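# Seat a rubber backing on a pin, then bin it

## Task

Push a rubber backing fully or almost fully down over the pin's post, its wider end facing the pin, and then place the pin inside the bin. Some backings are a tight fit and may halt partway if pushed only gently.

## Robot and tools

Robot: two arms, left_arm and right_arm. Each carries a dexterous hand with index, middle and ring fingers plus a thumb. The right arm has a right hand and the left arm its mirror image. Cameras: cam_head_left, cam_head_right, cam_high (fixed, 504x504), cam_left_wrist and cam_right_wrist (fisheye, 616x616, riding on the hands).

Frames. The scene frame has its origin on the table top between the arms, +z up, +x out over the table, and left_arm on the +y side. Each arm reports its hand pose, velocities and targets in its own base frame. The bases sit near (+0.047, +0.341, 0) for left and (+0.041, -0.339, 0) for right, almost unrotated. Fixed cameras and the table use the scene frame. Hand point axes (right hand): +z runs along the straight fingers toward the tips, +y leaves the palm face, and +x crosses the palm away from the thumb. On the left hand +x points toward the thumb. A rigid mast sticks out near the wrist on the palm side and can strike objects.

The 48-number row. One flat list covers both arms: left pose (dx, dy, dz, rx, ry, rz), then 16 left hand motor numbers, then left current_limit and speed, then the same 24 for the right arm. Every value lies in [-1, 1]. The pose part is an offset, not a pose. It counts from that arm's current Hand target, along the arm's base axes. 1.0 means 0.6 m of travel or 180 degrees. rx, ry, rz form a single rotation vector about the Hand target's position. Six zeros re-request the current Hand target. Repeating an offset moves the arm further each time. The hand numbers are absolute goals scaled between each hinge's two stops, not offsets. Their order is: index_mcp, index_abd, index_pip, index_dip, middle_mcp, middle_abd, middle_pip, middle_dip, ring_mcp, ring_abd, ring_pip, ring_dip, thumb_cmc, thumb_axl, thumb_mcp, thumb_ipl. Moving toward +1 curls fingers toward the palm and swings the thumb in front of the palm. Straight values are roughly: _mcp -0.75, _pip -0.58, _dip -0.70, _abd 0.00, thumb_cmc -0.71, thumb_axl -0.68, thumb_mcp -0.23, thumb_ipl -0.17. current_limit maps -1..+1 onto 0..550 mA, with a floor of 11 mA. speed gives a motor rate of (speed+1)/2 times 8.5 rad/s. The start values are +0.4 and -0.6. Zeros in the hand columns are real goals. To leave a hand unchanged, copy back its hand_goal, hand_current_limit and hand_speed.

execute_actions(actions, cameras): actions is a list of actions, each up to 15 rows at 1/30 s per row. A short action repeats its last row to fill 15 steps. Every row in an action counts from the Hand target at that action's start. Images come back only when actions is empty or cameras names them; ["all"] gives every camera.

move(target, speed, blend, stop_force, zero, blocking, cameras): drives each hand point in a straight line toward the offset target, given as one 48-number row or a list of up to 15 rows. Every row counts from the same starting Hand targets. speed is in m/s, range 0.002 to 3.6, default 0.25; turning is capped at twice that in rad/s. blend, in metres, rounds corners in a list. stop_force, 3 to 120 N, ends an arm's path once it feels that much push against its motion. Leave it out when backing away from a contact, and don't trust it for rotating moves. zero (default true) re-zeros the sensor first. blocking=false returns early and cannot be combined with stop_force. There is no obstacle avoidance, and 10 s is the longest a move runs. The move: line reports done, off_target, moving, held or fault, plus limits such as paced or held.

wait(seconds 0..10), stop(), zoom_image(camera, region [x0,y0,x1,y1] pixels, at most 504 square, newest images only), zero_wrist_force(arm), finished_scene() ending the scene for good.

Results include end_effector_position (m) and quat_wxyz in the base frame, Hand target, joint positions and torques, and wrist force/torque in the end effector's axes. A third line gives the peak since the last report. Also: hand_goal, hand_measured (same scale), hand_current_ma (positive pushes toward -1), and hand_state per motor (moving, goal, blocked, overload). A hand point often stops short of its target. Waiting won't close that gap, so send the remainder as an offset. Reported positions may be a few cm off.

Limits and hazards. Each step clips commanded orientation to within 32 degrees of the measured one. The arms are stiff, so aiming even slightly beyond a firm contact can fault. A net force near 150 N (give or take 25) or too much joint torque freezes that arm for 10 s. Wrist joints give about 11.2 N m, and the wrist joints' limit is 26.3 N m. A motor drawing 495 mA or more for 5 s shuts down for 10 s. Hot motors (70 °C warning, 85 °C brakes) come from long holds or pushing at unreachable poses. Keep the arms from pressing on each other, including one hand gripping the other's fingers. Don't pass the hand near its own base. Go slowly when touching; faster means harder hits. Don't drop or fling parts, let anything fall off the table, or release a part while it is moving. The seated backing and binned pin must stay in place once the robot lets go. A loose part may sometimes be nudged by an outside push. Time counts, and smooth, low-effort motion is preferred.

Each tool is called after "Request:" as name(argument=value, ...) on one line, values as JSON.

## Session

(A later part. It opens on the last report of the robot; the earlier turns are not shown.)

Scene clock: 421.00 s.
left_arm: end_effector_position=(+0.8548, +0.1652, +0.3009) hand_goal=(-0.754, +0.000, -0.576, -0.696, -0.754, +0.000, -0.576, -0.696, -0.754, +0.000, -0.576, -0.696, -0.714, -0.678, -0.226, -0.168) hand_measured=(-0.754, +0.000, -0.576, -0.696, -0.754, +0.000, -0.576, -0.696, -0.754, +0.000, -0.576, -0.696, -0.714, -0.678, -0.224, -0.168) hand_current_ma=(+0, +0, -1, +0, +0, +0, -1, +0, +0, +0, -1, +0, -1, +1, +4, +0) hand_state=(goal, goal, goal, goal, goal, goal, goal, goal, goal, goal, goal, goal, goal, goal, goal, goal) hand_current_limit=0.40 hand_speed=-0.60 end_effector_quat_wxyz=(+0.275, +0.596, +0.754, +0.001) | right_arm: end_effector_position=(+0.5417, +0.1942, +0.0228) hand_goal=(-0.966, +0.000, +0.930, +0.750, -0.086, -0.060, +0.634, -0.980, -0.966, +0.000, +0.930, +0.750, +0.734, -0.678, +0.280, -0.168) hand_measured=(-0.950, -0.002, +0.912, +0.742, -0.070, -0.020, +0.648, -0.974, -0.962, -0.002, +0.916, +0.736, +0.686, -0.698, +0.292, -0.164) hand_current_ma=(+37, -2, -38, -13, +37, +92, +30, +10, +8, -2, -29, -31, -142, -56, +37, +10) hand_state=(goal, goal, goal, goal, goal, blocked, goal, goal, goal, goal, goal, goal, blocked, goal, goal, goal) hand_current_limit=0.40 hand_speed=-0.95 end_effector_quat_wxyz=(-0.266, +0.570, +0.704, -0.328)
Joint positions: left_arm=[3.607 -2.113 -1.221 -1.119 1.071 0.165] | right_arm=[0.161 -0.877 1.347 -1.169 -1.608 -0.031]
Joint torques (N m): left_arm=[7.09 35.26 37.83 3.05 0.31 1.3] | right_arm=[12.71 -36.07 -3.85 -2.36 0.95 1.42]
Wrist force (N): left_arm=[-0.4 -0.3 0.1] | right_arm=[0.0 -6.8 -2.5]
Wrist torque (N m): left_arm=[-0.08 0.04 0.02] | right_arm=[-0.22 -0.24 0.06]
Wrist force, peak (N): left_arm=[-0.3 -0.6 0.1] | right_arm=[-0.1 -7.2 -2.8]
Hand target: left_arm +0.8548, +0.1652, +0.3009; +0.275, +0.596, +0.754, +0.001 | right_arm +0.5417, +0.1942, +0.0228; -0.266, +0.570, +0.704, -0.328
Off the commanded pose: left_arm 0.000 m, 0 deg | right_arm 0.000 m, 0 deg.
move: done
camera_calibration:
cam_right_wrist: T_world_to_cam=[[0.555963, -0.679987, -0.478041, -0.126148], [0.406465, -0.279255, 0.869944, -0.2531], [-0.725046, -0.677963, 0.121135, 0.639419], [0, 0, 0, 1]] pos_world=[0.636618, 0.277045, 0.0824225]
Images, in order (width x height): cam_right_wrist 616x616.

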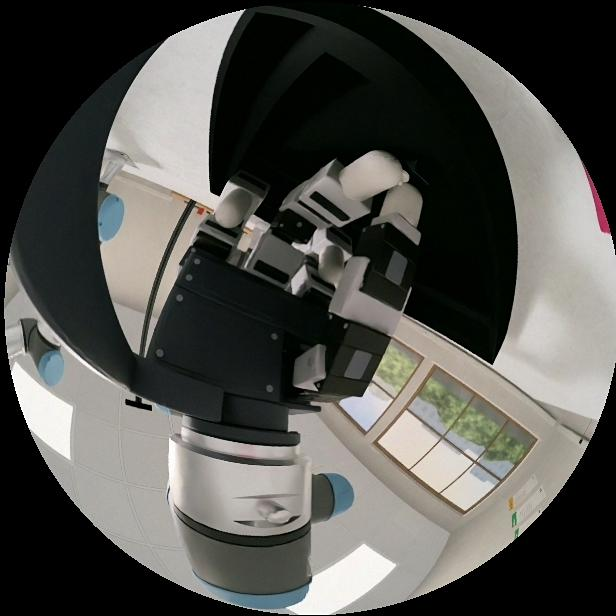

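Request:
move(target=[[0,0,0,0,0,0,-0.754,0,-0.576,-0.696,-0.754,0,-0.576,-0.696,-0.754,0,-0.576,-0.696,-0.714,-0.678,-0.226,-0.168,0.4,-0.6,0,0,0.0015,0,0,0,-0.965,0,0.93,0.75,-0.085,-0.06,0.635,-0.98,-0.965,0,0.93,0.75,0.735,-0.678,0.281,-0.168,0.4,-0.95],[0,0,0,0,0,0,-0.754,0,-0.576,-0.696,-0.754,0,-0.576,-0.696,-0.754,0,-0.576,-0.696,-0.714,-0.678,-0.226,-0.168,0.4,-0.6,0,0,0.0015,0,0,0,-0.965,0,0.93,0.75,-0.085,0.0,0.635,-0.98,-0.965,0,0.93,0.75,0.70,-0.678,0.281,-0.168,0.4,-0.95],[0,0,0,0,0,0,-0.754,0,-0.576,-0.696,-0.754,0,-0.576,-0.696,-0.754,0,-0.576,-0.696,-0.714,-0.678,-0.226,-0.168,0.4,-0.6,0,0,0.0015,0,0,0,-0.965,0,0.93,0.75,-0.085,0.15,0.635,-0.98,-0.965,0,0.93,0.75,0.65,-0.678,0.281,-0.168,0.4,-0.95]], speed=0.01, cameras=["cam_right_wrist"])

Request:
zoom_image(camera="cam_right_wrist", region=[365, 135, 435, 205])

Scene clock: 423.63 s.
left_arm: end_effector_position=(+0.8548, +0.1652, +0.3009) hand_goal=(-0.754, +0.000, -0.576, -0.696, -0.754, +0.000, -0.576, -0.696, -0.754, +0.000, -0.576, -0.696, -0.714, -0.678, -0.226, -0.168) hand_measured=(-0.754, +0.000, -0.576, -0.696, -0.754, +0.000, -0.576, -0.696, -0.754, +0.000, -0.576, -0.696, -0.714, -0.678, -0.224, -0.168) hand_current_ma=(+0, +0, -1, +0, +0, +0, -1, +0, +0, +0, -1, +0, -1, +1, +4, +0) hand_state=(goal, goal, goal, goal, goal, goal, goal, goal, goal, goal, goal, goal, goal, goal, goal, goal) hand_current_limit=0.40 hand_speed=-0.60 end_effector_quat_wxyz=(+0.275, +0.596, +0.754, +0.001) | right_arm: end_effector_position=(+0.5417, +0.1942, +0.0237) hand_goal=(-0.966, +0.000, +0.930, +0.750, -0.086, +0.150, +0.634, -0.980, -0.966, +0.000, +0.930, +0.750, +0.650, -0.678, +0.280, -0.168) hand_measured=(-0.950, -0.002, +0.912, +0.742, -0.084, +0.146, +0.636, -0.978, -0.962, -0.002, +0.916, +0.736, +0.652, -0.680, +0.282, -0.166) hand_current_ma=(+37, -2, -38, -13, +4, -6, +2, +4, +9, -2, -29, -31, +3, -4, +3, +3) hand_state=(goal, goal, goal, goal, goal, goal, goal, goal, goal, goal, goal, goal, goal, goal, goal, goal) hand_current_limit=0.40 hand_speed=-0.95 end_effector_quat_wxyz=(-0.266, +0.570, +0.704, -0.328)
Joint positions: left_arm=[3.607 -2.113 -1.221 -1.119 1.071 0.165] | right_arm=[0.161 -0.878 1.346 -1.167 -1.608 -0.031]
Joint torques (N m): left_arm=[7.51 34.5 37.45 3.09 0.38 1.3] | right_arm=[12.6 -53.43 -31.98 1.51 0.88 1.41]
Wrist force (N): left_arm=[0.0 -0.2 0.0] | right_arm=[0.4 -1.2 0.3]
Wrist torque (N m): left_arm=[-0.05 0.00 0.05] | right_arm=[0.06 -0.28 0.18]
Wrist force, peak (N): left_arm=[-0.4 -0.5 0.0] | right_arm=[-0.1 -7.2 -2.9]
Hand target: left_arm +0.8548, +0.1652, +0.3009; +0.275, +0.596, +0.754, +0.001 | right_arm +0.5417, +0.1942, +0.0237; -0.266, +0.570, +0.704, -0.328
Off the commanded pose: left_arm 0.000 m, 0 deg | right_arm 0.000 m, 0 deg.
move: done
camera_calibration:
cam_right_wrist: T_world_to_cam=[[0.555963, -0.679987, -0.478041, -0.125718], [0.406465, -0.279255, 0.869944, -0.253883], [-0.725046, -0.677963, 0.121135, 0.63931], [0, 0, 0, 1]] pos_world=[0.636618, 0.277045, 0.0833225]
Images, in order (width x height): cam_right_wrist 616x616.

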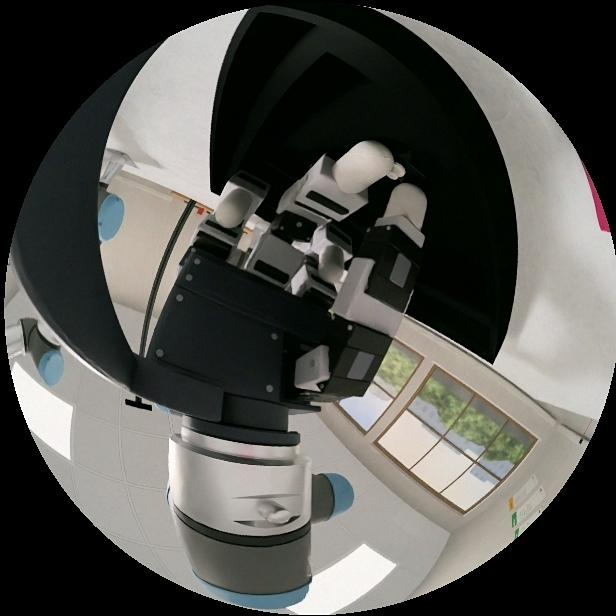

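Scaled by 7.200 from the camera's 616x616 image, which has a finer 880x880 frame.

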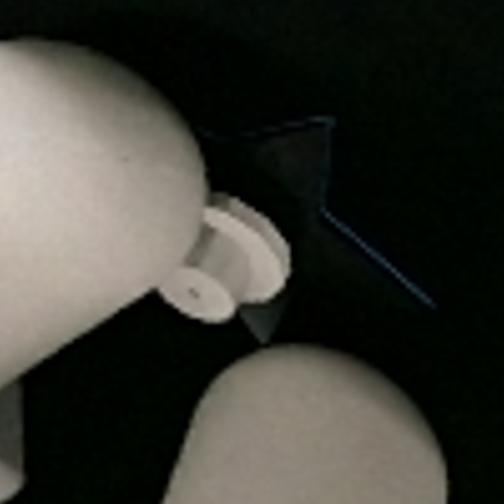

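Request:
move(target=[[0,0,0,0,0,0,-0.754,0,-0.576,-0.696,-0.754,0,-0.576,-0.696,-0.754,0,-0.576,-0.696,-0.714,-0.678,-0.226,-0.168,0.4,-0.6,0,0,0.0,0,0,0,-0.965,0,0.93,0.75,-0.085,0.22,0.635,-0.98,-0.965,0,0.93,0.75,0.643,-0.678,0.281,-0.168,0.4,-0.9],[0,0,0,0,0,0,-0.754,0,-0.576,-0.696,-0.754,0,-0.576,-0.696,-0.754,0,-0.576,-0.696,-0.714,-0.678,-0.226,-0.168,0.4,-0.6,0,0,0.05,0,0,0,-0.965,0,0.93,0.75,-0.085,0.22,0.635,-0.98,-0.965,0,0.93,0.75,0.643,-0.678,0.281,-0.168,0.4,-0.9]], speed=0.04, cameras=["cam_right_wrist"])

Request:
zoom_image(camera="cam_right_wrist", region=[370, 95, 440, 165])

Scene clock: 425.67 s.
left_arm: end_effector_position=(+0.8548, +0.1652, +0.3009) hand_goal=(-0.754, +0.000, -0.576, -0.696, -0.754, +0.000, -0.576, -0.696, -0.754, +0.000, -0.576, -0.696, -0.714, -0.678, -0.226, -0.168) hand_measured=(-0.754, +0.000, -0.576, -0.696, -0.754, +0.000, -0.576, -0.696, -0.754, +0.000, -0.576, -0.696, -0.714, -0.678, -0.224, -0.168) hand_current_ma=(+0, +0, -1, +0, +0, +0, -1, +0, +0, +0, -1, +0, -1, +1, +4, +0) hand_state=(goal, goal, goal, goal, goal, goal, goal, goal, goal, goal, goal, goal, goal, goal, goal, goal) hand_current_limit=0.40 hand_speed=-0.60 end_effector_quat_wxyz=(+0.275, +0.596, +0.754, +0.001) | right_arm: end_effector_position=(+0.5417, +0.1942, +0.0536) hand_goal=(-0.966, +0.000, +0.930, +0.750, -0.086, +0.220, +0.634, -0.980, -0.966, +0.000, +0.930, +0.750, +0.642, -0.678, +0.280, -0.168) hand_measured=(-0.950, -0.002, +0.912, +0.742, -0.084, +0.216, +0.634, -0.978, -0.962, -0.002, +0.916, +0.736, +0.644, -0.680, +0.282, -0.166) hand_current_ma=(+37, -2, -38, -13, +2, -6, +0, +3, +9, -2, -29, -31, +3, -4, +3, +3) hand_state=(goal, goal, goal, goal, goal, goal, goal, goal, goal, goal, goal, goal, goal, goal, goal, goal) hand_current_limit=0.40 hand_speed=-0.90 end_effector_quat_wxyz=(-0.266, +0.570, +0.704, -0.328)
Joint positions: left_arm=[3.607 -2.113 -1.221 -1.119 1.071 0.165] | right_arm=[0.161 -0.909 1.315 -1.106 -1.608 -0.031]
Joint torques (N m): left_arm=[7.01 35.06 37.83 3.15 0.37 1.29] | right_arm=[13.33 -53.9 -32.61 1.62 1.02 0.92]
Wrist force (N): left_arm=[-0.2 -0.3 0.1] | right_arm=[1.3 -1.0 0.2]
Wrist torque (N m): left_arm=[-0.08 0.02 0.03] | right_arm=[0.10 -0.24 0.21]
Wrist force, peak (N): left_arm=[-0.3 -0.5 0.1] | right_arm=[1.3 -1.8 0.2]
Hand target: left_arm +0.8548, +0.1652, +0.3009; +0.275, +0.596, +0.754, +0.001 | right_arm +0.5417, +0.1942, +0.0537; -0.266, +0.570, +0.704, -0.328
Off the commanded pose: left_arm 0.000 m, 0 deg | right_arm 0.000 m, 0 deg.
move: done
camera_calibration:
cam_right_wrist: T_world_to_cam=[[0.555963, -0.679987, -0.478041, -0.111424], [0.406465, -0.279255, 0.869944, -0.279894], [-0.725046, -0.677963, 0.121135, 0.635688], [0, 0, 0, 1]] pos_world=[0.636618, 0.277045, 0.113223]
Images, in order (width x height): cam_right_wrist 616x616.

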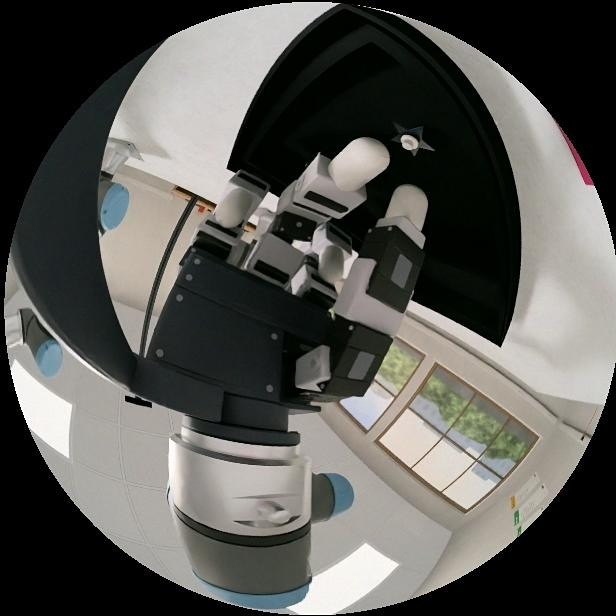

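Scaled by 7.200 from the camera's 616x616 image, which has a finer 880x880 frame.

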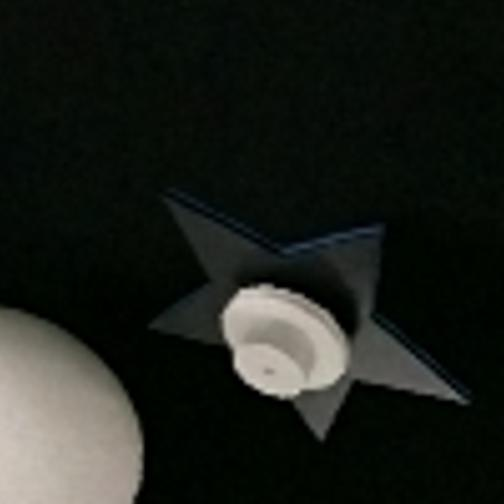

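Request:
move(target=[[0,0,0,0,0,0,-0.754,0,-0.576,-0.696,-0.754,0,-0.576,-0.696,-0.754,0,-0.576,-0.696,-0.714,-0.678,-0.226,-0.168,0.4,-0.6,0,0,0.28,0,0,0,-0.965,0,0.93,0.75,-0.085,0.22,0.635,-0.98,-0.965,0,0.93,0.75,0.643,-0.678,0.281,-0.168,0.4,-0.6],[0,0,0,0,0,0,-0.754,0,-0.576,-0.696,-0.754,0,-0.576,-0.696,-0.754,0,-0.576,-0.696,-0.714,-0.678,-0.226,-0.168,0.4,-0.6,0.1688,0.0948,0.28,0.0578,-0.2717,0,-0.754,0,-0.576,-0.696,-0.965,0,0.93,0.7,-0.965,0,0.93,0.75,0.643,-0.678,0.281,-0.168,0.4,-0.6],[0,0,0,0,0,0,-0.754,0,-0.576,-0.696,-0.754,0,-0.576,-0.696,-0.754,0,-0.576,-0.696,-0.714,-0.678,-0.226,-0.168,0.4,-0.6,0.1688,0.0948,0.165,0.0578,-0.2717,0,-0.754,0,-0.576,-0.696,-0.965,0,0.93,0.7,-0.965,0,0.93,0.75,0.643,-0.678,0.281,-0.168,0.4,-0.6]], speed=[0.2, 0.2, 0.1], blend=[0.03, 0, 0], cameras=["cam_right_wrist", "cam_high"])

Request:
zoom_image(camera="cam_right_wrist", region=[270, 150, 370, 250])

Request:
zoom_image(camera="cam_high", region=[190, 300, 290, 400])

Scene clock: 432.97 s.
left_arm: end_effector_position=(+0.8548, +0.1652, +0.3009) hand_goal=(-0.754, +0.000, -0.576, -0.696, -0.754, +0.000, -0.576, -0.696, -0.754, +0.000, -0.576, -0.696, -0.714, -0.678, -0.226, -0.168) hand_measured=(-0.754, +0.000, -0.576, -0.696, -0.754, +0.000, -0.576, -0.696, -0.754, +0.000, -0.576, -0.696, -0.714, -0.678, -0.224, -0.168) hand_current_ma=(+0, +0, -1, +0, +0, +0, -1, +0, +0, +0, -1, +0, -1, +1, +4, +0) hand_state=(goal, goal, goal, goal, goal, goal, goal, goal, goal, goal, goal, goal, goal, goal, goal, goal) hand_current_limit=0.40 hand_speed=-0.60 end_effector_quat_wxyz=(+0.275, +0.596, +0.754, +0.001) | right_arm: end_effector_position=(+0.6429, +0.2511, +0.1528) hand_goal=(-0.754, +0.000, -0.576, -0.696, -0.966, +0.000, +0.930, +0.700, -0.966, +0.000, +0.930, +0.750, +0.642, -0.678, +0.280, -0.168) hand_measured=(-0.756, -0.002, -0.572, -0.694, -0.962, +0.004, +0.924, +0.698, -0.962, -0.002, +0.916, +0.736, +0.644, -0.680, +0.282, -0.166) hand_current_ma=(-1, -2, +5, +4, +6, +4, -10, -3, +8, -2, -29, -31, +3, -3, +3, +3) hand_state=(goal, goal, goal, goal, goal, goal, goal, goal, goal, goal, goal, goal, goal, goal, goal, goal) hand_current_limit=0.40 hand_speed=-0.60 end_effector_quat_wxyz=(+0.000, +0.629, +0.777, +0.000)
Joint positions: left_arm=[3.607 -2.113 -1.221 -1.119 1.071 0.165] | right_arm=[0.212 -1.216 1.69 -2.045 -1.571 0.002]
Joint torques (N m): left_arm=[7.28 35.37 37.77 3.34 0.33 1.28] | right_arm=[6.16 -28.75 -6.47 -4.14 -0.96 0.79]
Wrist force (N): left_arm=[-0.4 -0.4 0.0] | right_arm=[1.3 -0.6 -0.5]
Wrist torque (N m): left_arm=[-0.09 0.05 0.01] | right_arm=[0.07 -0.25 0.00]
Wrist force, peak (N): left_arm=[-0.6 -0.5 0.0] | right_arm=[1.7 -1.7 -0.1]
Hand target: left_arm +0.8548, +0.1652, +0.3009; +0.275, +0.596, +0.754, +0.001 | right_arm +0.6429, +0.2511, +0.1527; +0.000, +0.629, +0.777, +0.000
Off the commanded pose: left_arm 0.000 m, 0 deg | right_arm 0.000 m, 0 deg.
move: done
camera_calibration:
cam_right_wrist: T_world_to_cam=[[0.773583, -0.633694, 0.000895104, -0.306256], [-0.36399, -0.443185, 0.819206, 0.152838], [-0.518729, -0.63405, -0.573498, 0.698118], [0, 0, 0, 1]] pos_world=[0.65468, 0.316304, 0.275438]
Images, in order (width x height): cam_high 504x504, cam_right_wrist 616x616.

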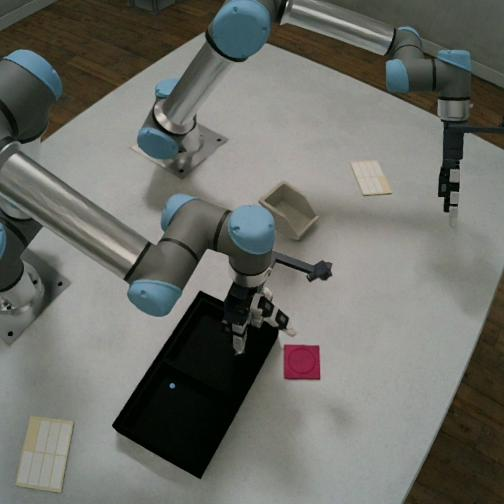

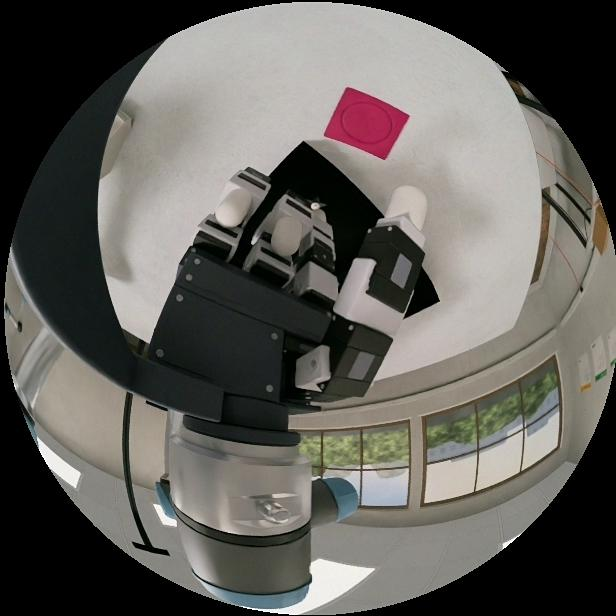

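Scaled by 5.040 from the camera's 616x616 image, which has a finer 880x880 frame.

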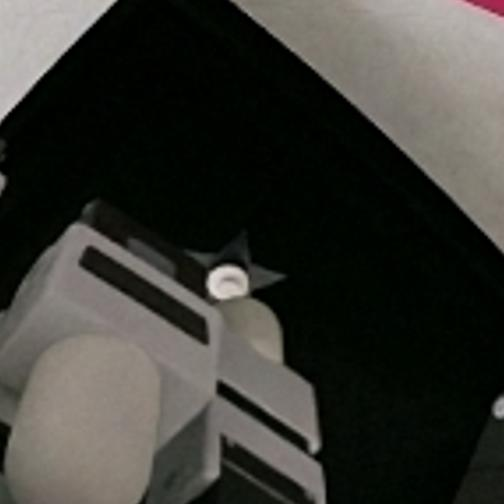

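Scaled by 5.040 from the camera's 504x504 image, which has a finer 720x720 frame.

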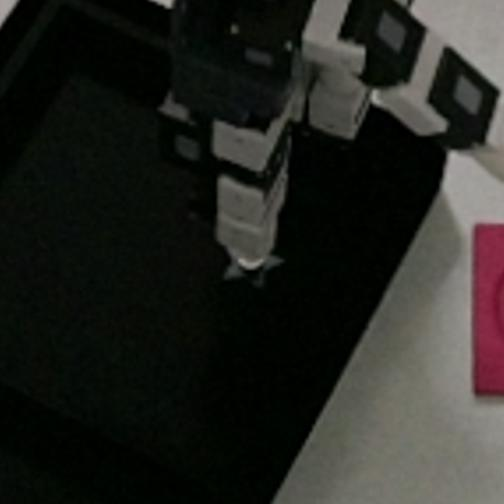

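Request:
zoom_image(camera="cam_high", region=[225, 335, 255, 365])

Request:
zoom_image(camera="cam_right_wrist", region=[300, 190, 335, 225])

Scaled by 16.800 from the camera's 504x504 image, which has a finer 720x720 frame.

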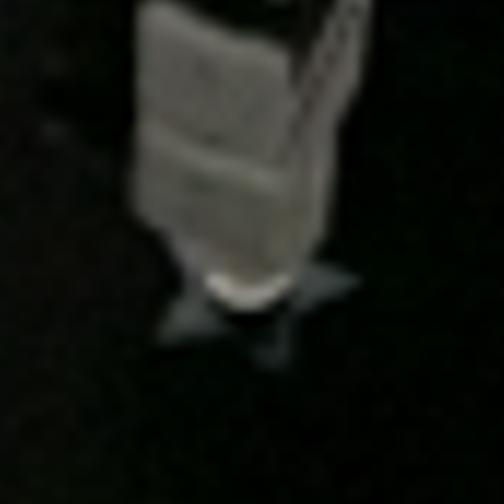

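Scaled by 14.400 from the camera's 616x616 image, which has a finer 880x880 frame.

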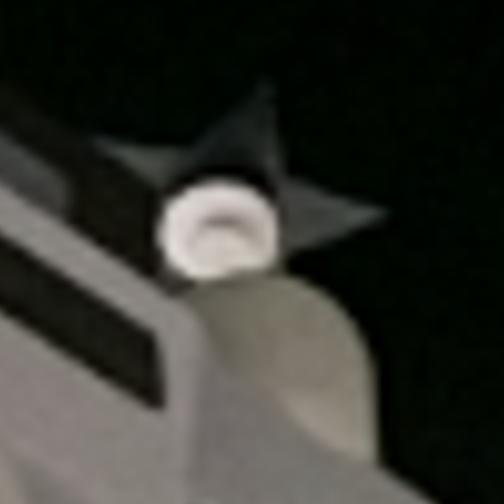

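Request:
move(target=[[0,0,0,0,0,0,-0.754,0,-0.576,-0.696,-0.754,0,-0.576,-0.696,-0.754,0,-0.576,-0.696,-0.714,-0.678,-0.226,-0.168,0.4,-0.6,0.0033,0.005,-0.0147,0,0,0,-0.754,0,-0.576,-0.696,-0.965,0,0.93,0.7,-0.965,0,0.93,0.75,0.643,-0.678,0.281,-0.168,0.4,-0.6]], speed=0.03, stop_force=6, cameras=["cam_right_wrist","cam_high"])

Request:
zoom_image(camera="cam_right_wrist", region=[300, 185, 340, 225])

Request:
zoom_image(camera="cam_high", region=[222, 330, 262, 370])

Scene clock: 436.37 s.
left_arm: end_effector_position=(+0.8548, +0.1652, +0.3009) hand_goal=(-0.754, +0.000, -0.576, -0.696, -0.754, +0.000, -0.576, -0.696, -0.754, +0.000, -0.576, -0.696, -0.714, -0.678, -0.226, -0.168) hand_measured=(-0.754, +0.000, -0.576, -0.696, -0.754, +0.000, -0.576, -0.696, -0.754, +0.000, -0.576, -0.696, -0.714, -0.678, -0.224, -0.168) hand_current_ma=(+0, +0, -1, +0, +0, +0, -1, +0, +0, +0, -1, +0, -1, +1, +4, +0) hand_state=(goal, goal, goal, goal, goal, goal, goal, goal, goal, goal, goal, goal, goal, goal, goal, goal) hand_current_limit=0.40 hand_speed=-0.60 end_effector_quat_wxyz=(+0.275, +0.596, +0.754, +0.001) | right_arm: end_effector_position=(+0.6449, +0.2541, +0.1439) hand_goal=(-0.754, +0.000, -0.576, -0.696, -0.966, +0.000, +0.930, +0.700, -0.966, +0.000, +0.930, +0.750, +0.642, -0.678, +0.280, -0.168) hand_measured=(-0.756, -0.002, -0.572, -0.694, -0.962, +0.004, +0.924, +0.698, -0.962, -0.002, +0.916, +0.736, +0.644, -0.680, +0.282, -0.166) hand_current_ma=(-1, -2, +5, +4, +6, +4, -10, -3, +8, -2, -29, -31, +3, -3, +3, +3) hand_state=(goal, goal, goal, goal, goal, goal, goal, goal, goal, goal, goal, goal, goal, goal, goal, goal) hand_current_limit=0.40 hand_speed=-0.60 end_effector_quat_wxyz=(+0.000, +0.629, +0.777, +0.000)
Joint positions: left_arm=[3.607 -2.113 -1.221 -1.119 1.071 0.165] | right_arm=[0.216 -1.2 1.692 -2.063 -1.571 0.006]
Joint torques (N m): left_arm=[7.12 35.08 37.96 3.23 0.26 1.34] | right_arm=[13.01 -28.43 -6.53 -4.25 0.06 1.69]
Wrist force (N): left_arm=[-0.1 -0.3 0.0] | right_arm=[1.3 -0.8 -0.4]
Wrist torque (N m): left_arm=[-0.07 0.01 0.04] | right_arm=[0.04 -0.24 -0.01]
Wrist force, peak (N): left_arm=[-0.2 -0.6 0.0] | right_arm=[1.7 -0.7 -0.7]
Hand target: left_arm +0.8548, +0.1652, +0.3009; +0.275, +0.596, +0.754, +0.001 | right_arm +0.6449, +0.2541, +0.1439; +0.000, +0.629, +0.777, +0.000
Off the commanded pose: left_arm 0.000 m, 0 deg | right_arm 0.000 m, 0 deg.
move: done
camera_calibration:
cam_right_wrist: T_world_to_cam=[[0.773583, -0.633694, 0.000895104, -0.305894], [-0.36399, -0.443185, 0.819206, 0.162186], [-0.518729, -0.63405, -0.573498, 0.695953], [0, 0, 0, 1]] pos_world=[0.65668, 0.319304, 0.266538]
Images, in order (width x height): cam_high 504x504, cam_right_wrist 616x616.

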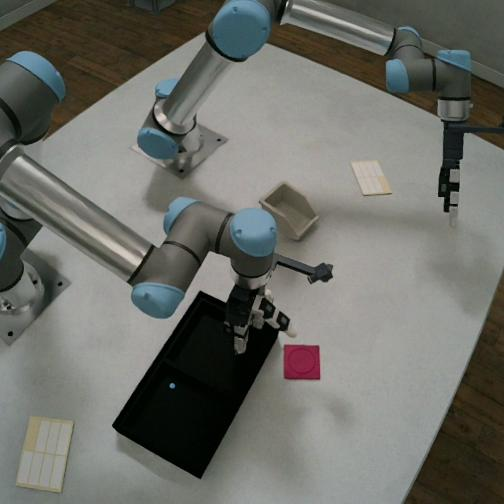

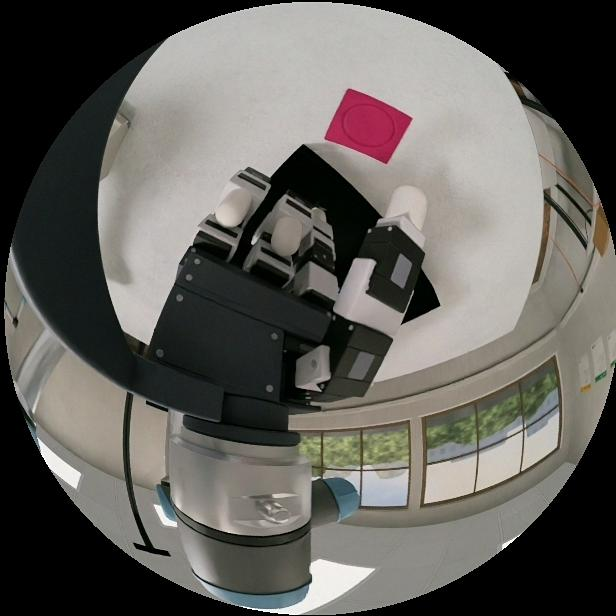

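Scaled by 12.600 from the camera's 616x616 image, which has a finer 880x880 frame.

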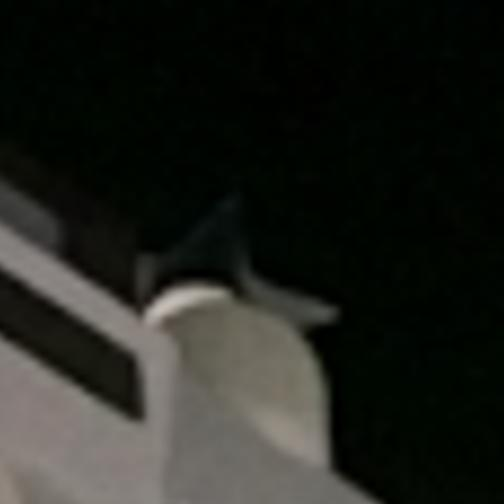

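Scaled by 12.600 from the camera's 504x504 image, which has a finer 720x720 frame.

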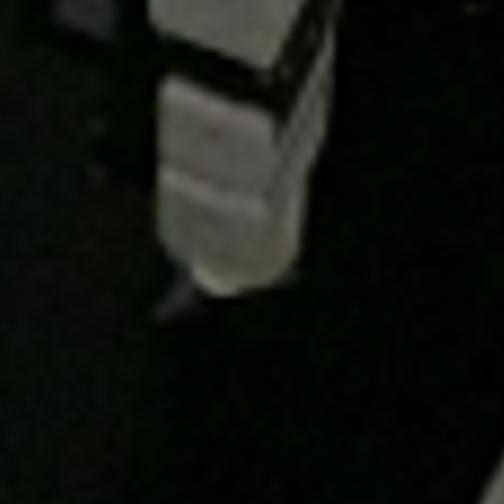

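Request:
zoom_image(camera="cam_right_wrist", region=[306, 196, 332, 222])

Request:
zoom_image(camera="cam_right_wrist", region=[280, 180, 360, 260])

Request:
zoom_image(camera="cam_high", region=[226, 338, 252, 364])

Scaled by 19.385 from the camera's 616x616 image, which has a finer 880x880 frame.

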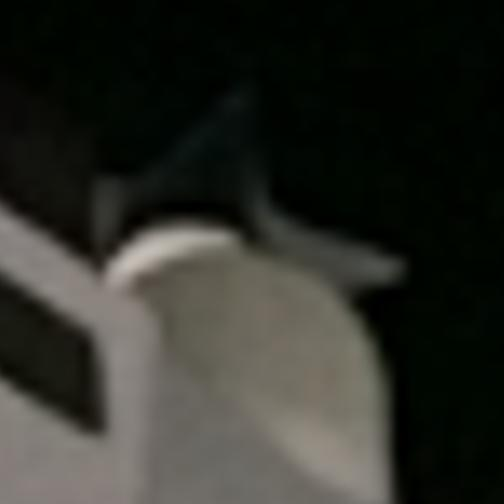

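Scaled by 6.300 from the camera's 616x616 image, which has a finer 880x880 frame.

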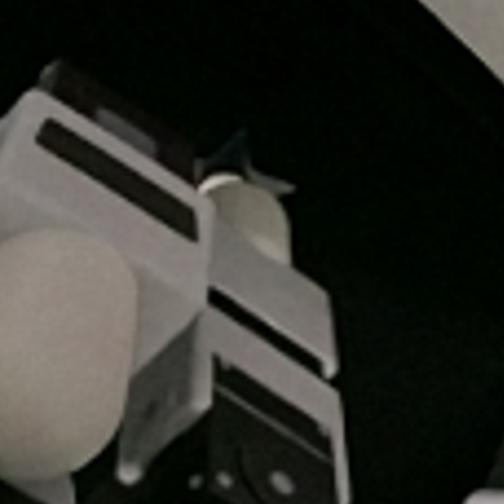

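Scaled by 19.385 from the camera's 504x504 image, which has a finer 720x720 frame.

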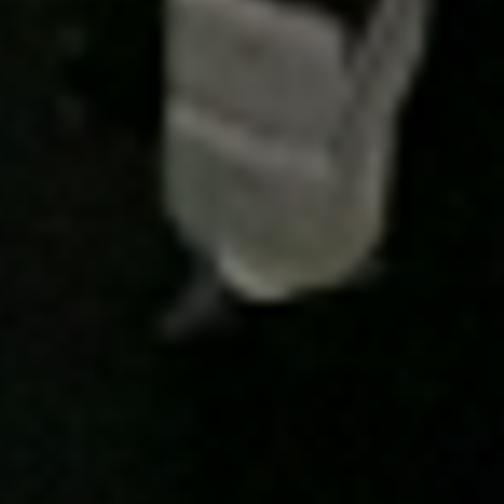

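Request:
move(target=[[0,0,0,0,0,0,-0.754,0,-0.576,-0.696,-0.754,0,-0.576,-0.696,-0.754,0,-0.576,-0.696,-0.714,-0.678,-0.226,-0.168,0.4,-0.6,-0.0043,0.0008,-0.0025,0,0,0,-0.754,0,-0.576,-0.696,-0.965,0,0.93,0.7,-0.965,0,0.93,0.75,0.643,-0.678,0.281,-0.168,0.4,-0.6]], speed=0.02, cameras=["cam_right_wrist","cam_high"])

Request:
zoom_image(camera="cam_right_wrist", region=[306, 196, 332, 222])

Request:
zoom_image(camera="cam_high", region=[226, 338, 252, 364])

Scene clock: 441.43 s.
left_arm: end_effector_position=(+0.8548, +0.1652, +0.3009) hand_goal=(-0.754, +0.000, -0.576, -0.696, -0.754, +0.000, -0.576, -0.696, -0.754, +0.000, -0.576, -0.696, -0.714, -0.678, -0.226, -0.168) hand_measured=(-0.754, +0.000, -0.576, -0.696, -0.754, +0.000, -0.576, -0.696, -0.754, +0.000, -0.576, -0.696, -0.714, -0.678, -0.224, -0.168) hand_current_ma=(+0, +0, -1, +0, +0, +0, -1, +0, +0, +0, -1, +0, -1, +1, +4, +0) hand_state=(goal, goal, goal, goal, goal, goal, goal, goal, goal, goal, goal, goal, goal, goal, goal, goal) hand_current_limit=0.40 hand_speed=-0.60 end_effector_quat_wxyz=(+0.275, +0.596, +0.754, +0.001) | right_arm: end_effector_position=(+0.6424, +0.2545, +0.1424) hand_goal=(-0.754, +0.000, -0.576, -0.696, -0.966, +0.000, +0.930, +0.700, -0.966, +0.000, +0.930, +0.750, +0.642, -0.678, +0.280, -0.168) hand_measured=(-0.756, -0.002, -0.572, -0.694, -0.962, +0.004, +0.924, +0.698, -0.962, -0.002, +0.916, +0.736, +0.644, -0.680, +0.282, -0.166) hand_current_ma=(-1, -2, +5, +4, +6, +4, -10, -3, +8, -2, -29, -31, +3, -3, +3, +3) hand_state=(goal, goal, goal, goal, goal, goal, goal, goal, goal, goal, goal, goal, goal, goal, goal, goal) hand_current_limit=0.40 hand_speed=-0.60 end_effector_quat_wxyz=(+0.000, +0.629, +0.777, +0.000)
Joint positions: left_arm=[3.607 -2.113 -1.221 -1.119 1.071 0.165] | right_arm=[0.217 -1.203 1.7 -2.069 -1.571 0.008]
Joint torques (N m): left_arm=[6.44 35.7 38.12 3.34 0.34 1.35] | right_arm=[12.96 -44.37 -7.7 -4.41 -1.35 1.56]
Wrist force (N): left_arm=[-0.2 -0.6 -0.1] | right_arm=[1.3 -0.6 -0.3]
Wrist torque (N m): left_arm=[-0.09 0.01 0.04] | right_arm=[0.05 -0.25 0.00]
Wrist force, peak (N): left_arm=[-0.4 -0.5 0.3] | right_arm=[1.8 -0.8 -0.5]
Hand target: left_arm +0.8548, +0.1652, +0.3009; +0.275, +0.596, +0.754, +0.001 | right_arm +0.6423, +0.2545, +0.1424; +0.000, +0.629, +0.777, +0.000
Off the commanded pose: left_arm 0.000 m, 0 deg | right_arm 0.000 m, 0 deg.
move: done
camera_calibration:
cam_right_wrist: T_world_to_cam=[[0.773583, -0.633694, 0.000895104, -0.303705], [-0.36399, -0.443185, 0.819206, 0.162683], [-0.518729, -0.63405, -0.573498, 0.69405], [0, 0, 0, 1]] pos_world=[0.65418, 0.319704, 0.265038]
Images, in order (width x height): cam_high 504x504, cam_right_wrist 616x616.

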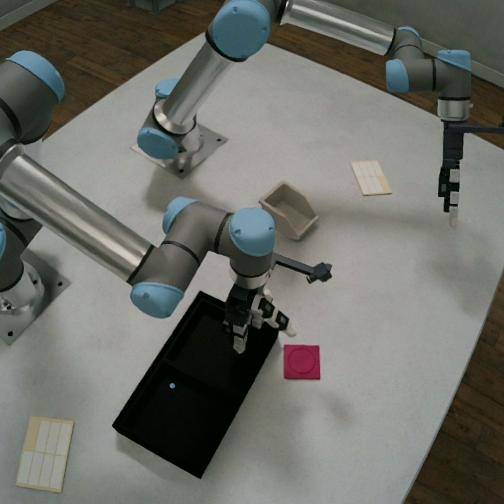

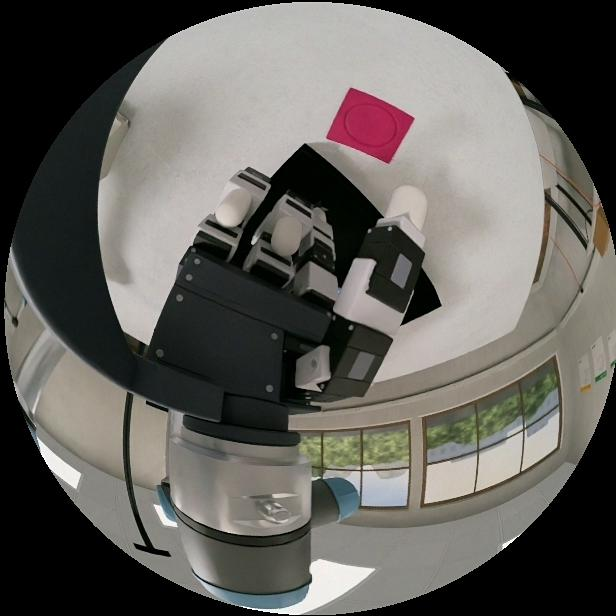

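Scaled by 19.385 from the camera's 616x616 image, which has a finer 880x880 frame.

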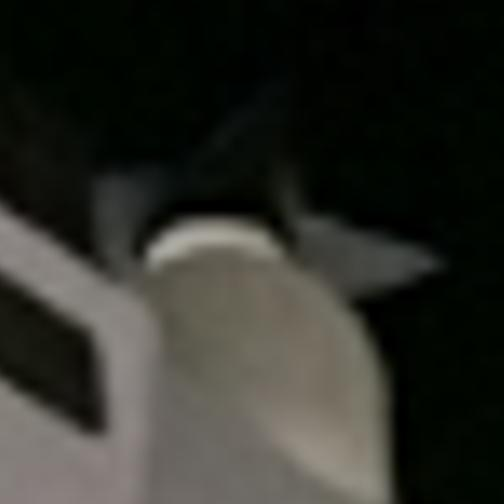

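Scaled by 19.385 from the camera's 504x504 image, which has a finer 720x720 frame.

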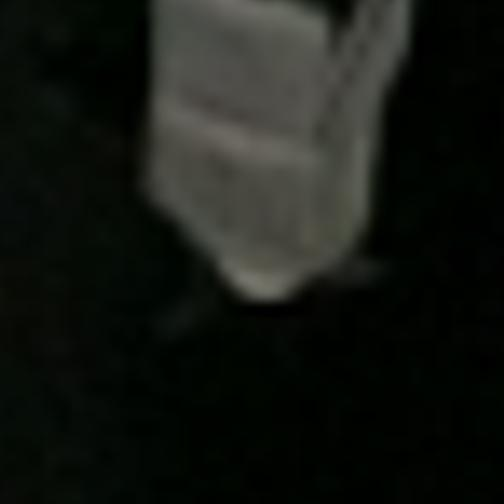

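Request:
move(target=[[0,0,0,0,0,0,-0.754,0,-0.576,-0.696,-0.754,0,-0.576,-0.696,-0.754,0,-0.576,-0.696,-0.714,-0.678,-0.226,-0.168,0.4,-0.6,-0.0025,0.0007,-0.0005,0,0,0,-0.754,0,-0.576,-0.696,-0.965,0,0.93,0.7,-0.965,0,0.93,0.75,0.643,-0.678,0.281,-0.168,0.4,-0.6],[0,0,0,0,0,0,-0.754,0,-0.576,-0.696,-0.754,0,-0.576,-0.696,-0.754,0,-0.576,-0.696,-0.714,-0.678,-0.226,-0.168,0.4,-0.6,-0.0025,0.0007,-0.012,0,0,0,-0.754,0,-0.576,-0.696,-0.965,0,0.93,0.7,-0.965,0,0.93,0.75,0.643,-0.678,0.281,-0.168,0.4,-0.6]], speed=[0.01, 0.004], stop_force=6, cameras=["cam_right_wrist","cam_high"])

Request:
zoom_image(camera="cam_right_wrist", region=[306, 196, 332, 222])

Request:
zoom_image(camera="cam_high", region=[226, 338, 252, 364])

Scene clock: 445.00 s.
left_arm: end_effector_position=(+0.8548, +0.1652, +0.3009) hand_goal=(-0.754, +0.000, -0.576, -0.696, -0.754, +0.000, -0.576, -0.696, -0.754, +0.000, -0.576, -0.696, -0.714, -0.678, -0.226, -0.168) hand_measured=(-0.754, +0.000, -0.576, -0.696, -0.754, +0.000, -0.576, -0.696, -0.754, +0.000, -0.576, -0.696, -0.714, -0.678, -0.224, -0.168) hand_current_ma=(+0, +0, -1, +0, +0, +0, -1, +0, +0, +0, -1, +0, -1, +1, +4, +0) hand_state=(goal, goal, goal, goal, goal, goal, goal, goal, goal, goal, goal, goal, goal, goal, goal, goal) hand_current_limit=0.40 hand_speed=-0.60 end_effector_quat_wxyz=(+0.275, +0.596, +0.754, +0.001) | right_arm: end_effector_position=(+0.6409, +0.2550, +0.1370) hand_goal=(-0.754, +0.000, -0.576, -0.696, -0.966, +0.000, +0.930, +0.700, -0.966, +0.000, +0.930, +0.750, +0.642, -0.678, +0.280, -0.168) hand_measured=(-0.756, +0.000, -0.574, -0.694, -0.962, +0.004, +0.924, +0.698, -0.962, -0.002, +0.916, +0.736, +0.644, -0.680, +0.282, -0.166) hand_current_ma=(-1, +0, +3, +3, +6, +4, -10, -3, +8, -2, -29, -31, +3, -3, +3, +3) hand_state=(goal, goal, goal, goal, goal, goal, goal, goal, goal, goal, goal, goal, goal, goal, goal, goal) hand_current_limit=0.40 hand_speed=-0.60 end_effector_quat_wxyz=(+0.000, +0.629, +0.777, +0.000)
Joint positions: left_arm=[3.607 -2.113 -1.221 -1.119 1.071 0.165] | right_arm=[0.219 -1.199 1.711 -2.083 -1.571 0.009]
Joint torques (N m): left_arm=[7.13 35.52 38.15 3.46 0.31 1.18] | right_arm=[13.01 -40.87 -32.08 0.03 -1.14 1.51]
Wrist force (N): left_arm=[-0.2 -0.3 0.1] | right_arm=[1.3 -0.6 -6.3]
Wrist torque (N m): left_arm=[-0.07 0.02 0.04] | right_arm=[0.55 -0.39 0.01]
Wrist force, peak (N): left_arm=[-0.6 -0.5 0.0] | right_arm=[1.5 -0.9 -8.7]
Hand target: left_arm +0.8548, +0.1652, +0.3009; +0.275, +0.596, +0.754, +0.001 | right_arm +0.6409, +0.2550, +0.1370; +0.000, +0.629, +0.777, +0.000 (not the last commanded pose)
Off the commanded pose: left_arm 0.000 m, 0 deg | right_arm 0.002 m, 0 deg.
move: contact (right_arm); path passed 1 of 2 targets
camera_calibration:
cam_right_wrist: T_world_to_cam=[[0.773583, -0.633694, 0.000895104, -0.302146], [-0.36399, -0.443185, 0.819206, 0.166745], [-0.518729, -0.63405, -0.573498, 0.69044], [0, 0, 0, 1]] pos_world=[0.65258, 0.320204, 0.259638]
Images, in order (width x height): cam_high 504x504, cam_right_wrist 616x616.

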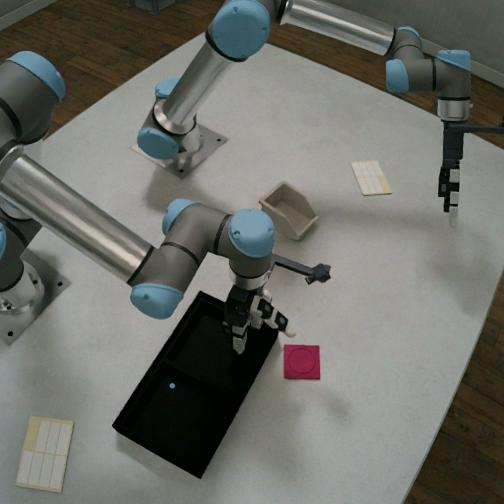

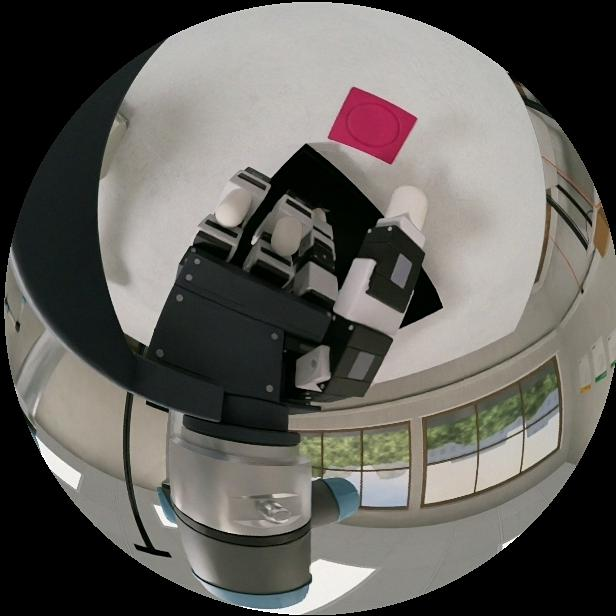

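Scaled by 19.385 from the camera's 616x616 image, which has a finer 880x880 frame.

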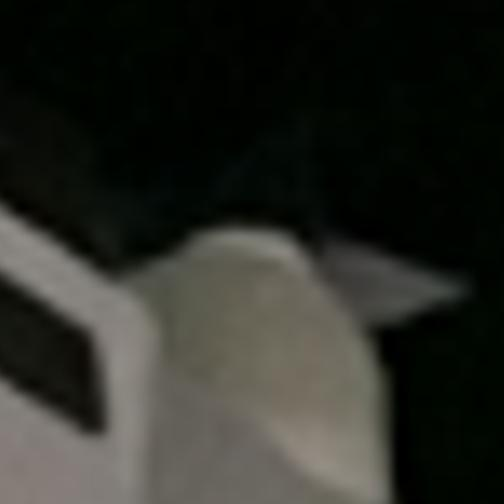

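Scaled by 19.385 from the camera's 504x504 image, which has a finer 720x720 frame.

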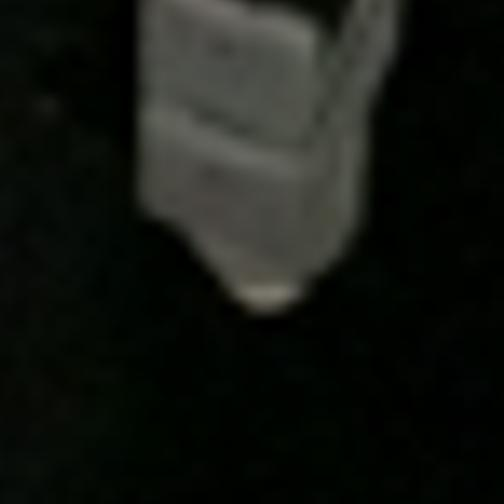

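Request:
move(target=[[0,0,0,0,0,0,-0.754,0,-0.576,-0.696,-0.754,0,-0.576,-0.696,-0.754,0,-0.576,-0.696,-0.714,-0.678,-0.226,-0.168,0.4,-0.6,0,0,-0.0133,0,0,0,-0.754,0,-0.576,-0.696,-0.965,0,0.93,0.7,-0.965,0,0.93,0.75,0.643,-0.678,0.281,-0.168,0.4,-0.6]], speed=0.004, stop_force=28)

Scene clock: 447.10 s.
left_arm: end_effector_position=(+0.8548, +0.1652, +0.3009) hand_goal=(-0.754, +0.000, -0.576, -0.696, -0.754, +0.000, -0.576, -0.696, -0.754, +0.000, -0.576, -0.696, -0.714, -0.678, -0.226, -0.168) hand_measured=(-0.754, +0.000, -0.576, -0.696, -0.754, +0.000, -0.576, -0.696, -0.754, +0.000, -0.576, -0.696, -0.714, -0.678, -0.224, -0.168) hand_current_ma=(+0, +0, -1, +0, +0, +0, -1, +0, +0, +0, -1, +0, -1, +1, +4, +0) hand_state=(goal, goal, goal, goal, goal, goal, goal, goal, goal, goal, goal, goal, goal, goal, goal, goal) hand_current_limit=0.40 hand_speed=-0.60 end_effector_quat_wxyz=(+0.275, +0.596, +0.754, +0.001) | right_arm: end_effector_position=(+0.6409, +0.2550, +0.1357) hand_goal=(-0.754, +0.000, -0.576, -0.696, -0.966, +0.000, +0.930, +0.700, -0.966, +0.000, +0.930, +0.750, +0.642, -0.678, +0.280, -0.168) hand_measured=(-0.756, +0.000, -0.576, -0.694, -0.962, +0.004, +0.924, +0.698, -0.962, -0.002, +0.916, +0.736, +0.644, -0.680, +0.282, -0.166) hand_current_ma=(-3, +0, +0, +3, +6, +4, -10, -3, +8, -2, -29, -31, +3, -3, +3, +3) hand_state=(goal, goal, goal, goal, goal, goal, goal, goal, goal, goal, goal, goal, goal, goal, goal, goal) hand_current_limit=0.40 hand_speed=-0.60 end_effector_quat_wxyz=(+0.000, +0.629, +0.777, +0.000)
Joint positions: left_arm=[3.607 -2.113 -1.221 -1.119 1.071 0.165] | right_arm=[0.219 -1.198 1.713 -2.087 -1.571 0.009]
Joint torques (N m): left_arm=[6.57 35.28 38.18 3.39 0.33 1.43] | right_arm=[12.37 -25.42 -18.25 2.46 0.5 1.69]
Wrist force (N): left_arm=[-0.4 -0.4 -0.2] | right_arm=[1.7 -1.7 -35.7]
Wrist torque (N m): left_arm=[-0.06 0.04 0.02] | right_arm=[2.78 -1.01 0.04]
Wrist force, peak (N): left_arm=[-0.5 -0.5 0.1] | right_arm=[2.1 -1.5 -38.4]
Hand target: left_arm +0.8548, +0.1652, +0.3009; +0.275, +0.596, +0.754, +0.001 | right_arm +0.6410, +0.2550, +0.1357; +0.000, +0.629, +0.777, +0.000 (not the last commanded pose)
Off the commanded pose: left_arm 0.000 m, 0 deg | right_arm 0.007 m, 0 deg.
move: contact (right_arm)

Request:
move(target=[[0,0,0,0,0,0,-0.754,0,-0.576,-0.696,-0.754,0,-0.576,-0.696,-0.754,0,-0.576,-0.696,-0.714,-0.678,-0.226,-0.168,0.4,-0.6,0,0,-0.01,0,0,0,-0.754,0,-0.576,-0.696,-0.965,0,0.93,0.7,-0.965,0,0.93,0.75,0.643,-0.678,0.281,-0.168,0.4,-0.6]], speed=0.004, stop_force=30, cameras=["cam_right_wrist","cam_high"])

Request:
zoom_image(camera="cam_right_wrist", region=[306, 196, 332, 222])

Request:
zoom_image(camera="cam_high", region=[226, 338, 252, 364])

Scene clock: 449.23 s.
left_arm: end_effector_position=(+0.8548, +0.1652, +0.3009) hand_goal=(-0.754, +0.000, -0.576, -0.696, -0.754, +0.000, -0.576, -0.696, -0.754, +0.000, -0.576, -0.696, -0.714, -0.678, -0.226, -0.168) hand_measured=(-0.754, +0.000, -0.576, -0.696, -0.754, +0.000, -0.576, -0.696, -0.754, +0.000, -0.576, -0.696, -0.714, -0.678, -0.224, -0.168) hand_current_ma=(+0, +0, -1, +0, +0, +0, -1, +0, +0, +0, -1, +0, -1, +1, +4, +0) hand_state=(goal, goal, goal, goal, goal, goal, goal, goal, goal, goal, goal, goal, goal, goal, goal, goal) hand_current_limit=0.40 hand_speed=-0.60 end_effector_quat_wxyz=(+0.275, +0.596, +0.754, +0.001) | right_arm: end_effector_position=(+0.6411, +0.2550, +0.1344) hand_goal=(-0.754, +0.000, -0.576, -0.696, -0.966, +0.000, +0.930, +0.700, -0.966, +0.000, +0.930, +0.750, +0.642, -0.678, +0.280, -0.168) hand_measured=(-0.758, +0.000, -0.578, -0.694, -0.962, +0.004, +0.924, +0.698, -0.962, -0.002, +0.916, +0.736, +0.644, -0.680, +0.282, -0.166) hand_current_ma=(-8, +0, -2, +3, +6, +4, -10, -3, +8, -2, -29, -31, +3, -3, +3, +3) hand_state=(goal, goal, goal, goal, goal, goal, goal, goal, goal, goal, goal, goal, goal, goal, goal, goal) hand_current_limit=0.40 hand_speed=-0.60 end_effector_quat_wxyz=(+0.001, +0.629, +0.777, +0.001)
Joint positions: left_arm=[3.607 -2.113 -1.221 -1.119 1.071 0.165] | right_arm=[0.219 -1.196 1.714 -2.091 -1.571 0.009]
Joint torques (N m): left_arm=[6.38 34.86 37.89 3.46 0.53 1.32] | right_arm=[12.52 -7.09 -4.35 5.54 1.47 1.59]
Wrist force (N): left_arm=[-0.1 -0.4 0.1] | right_arm=[2.2 -1.8 -66.8]
Wrist torque (N m): left_arm=[-0.09 0.01 0.05] | right_arm=[5.25 -1.62 0.09]
Wrist force, peak (N): left_arm=[-0.4 -0.5 -0.1] | right_arm=[2.5 -1.9 -69.8]
Hand target: left_arm +0.8548, +0.1652, +0.3009; +0.275, +0.596, +0.754, +0.001 | right_arm +0.6411, +0.2550, +0.1344; +0.001, +0.629, +0.777, +0.001 (not the last commanded pose)
Off the commanded pose: left_arm 0.000 m, 0 deg | right_arm 0.005 m, 0 deg.
move: contact (right_arm)
camera_calibration:
cam_right_wrist: T_world_to_cam=[[0.773545, -0.63374, 0.00153534, -0.302347], [-0.364792, -0.443283, 0.818796, 0.16949], [-0.518223, -0.633935, -0.574083, 0.688843], [0, 0, 0, 1]] pos_world=[0.652682, 0.320205, 0.257139]
Images, in order (width x height): cam_high 504x504, cam_right_wrist 616x616.

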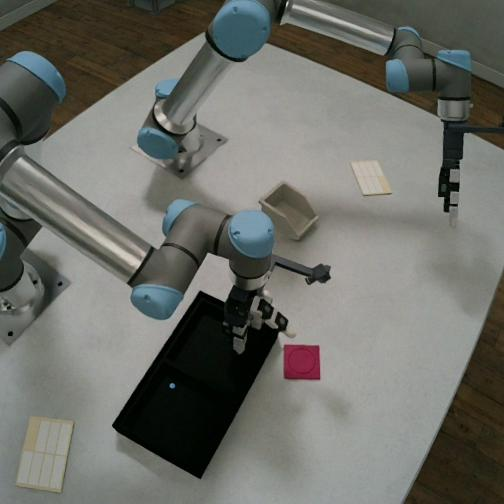

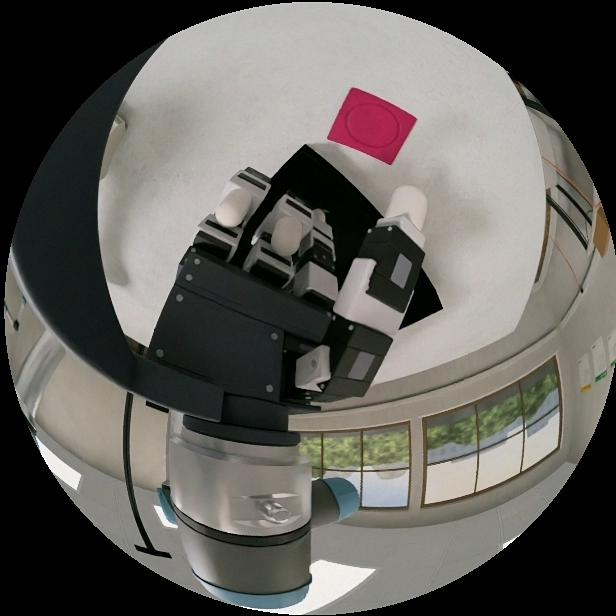

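Scaled by 19.385 from the camera's 616x616 image, which has a finer 880x880 frame.

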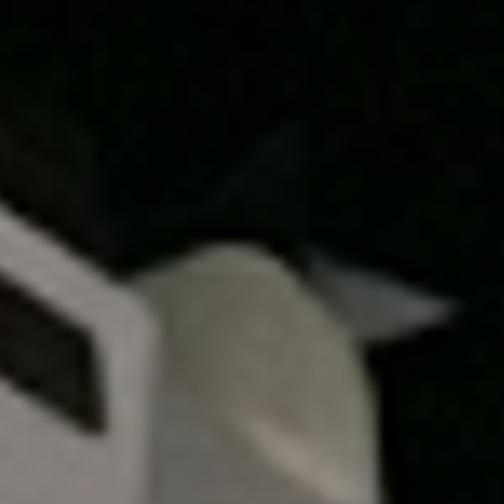

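Scaled by 19.385 from the camera's 504x504 image, which has a finer 720x720 frame.

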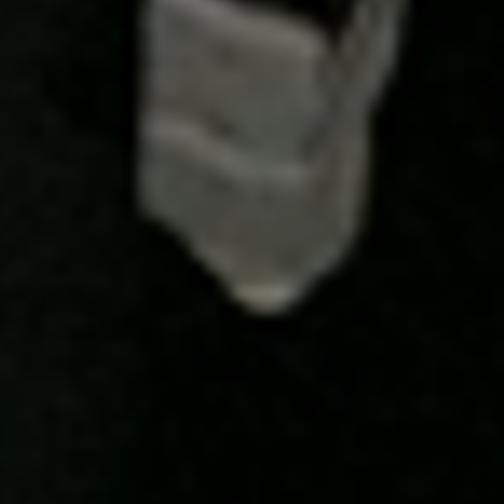

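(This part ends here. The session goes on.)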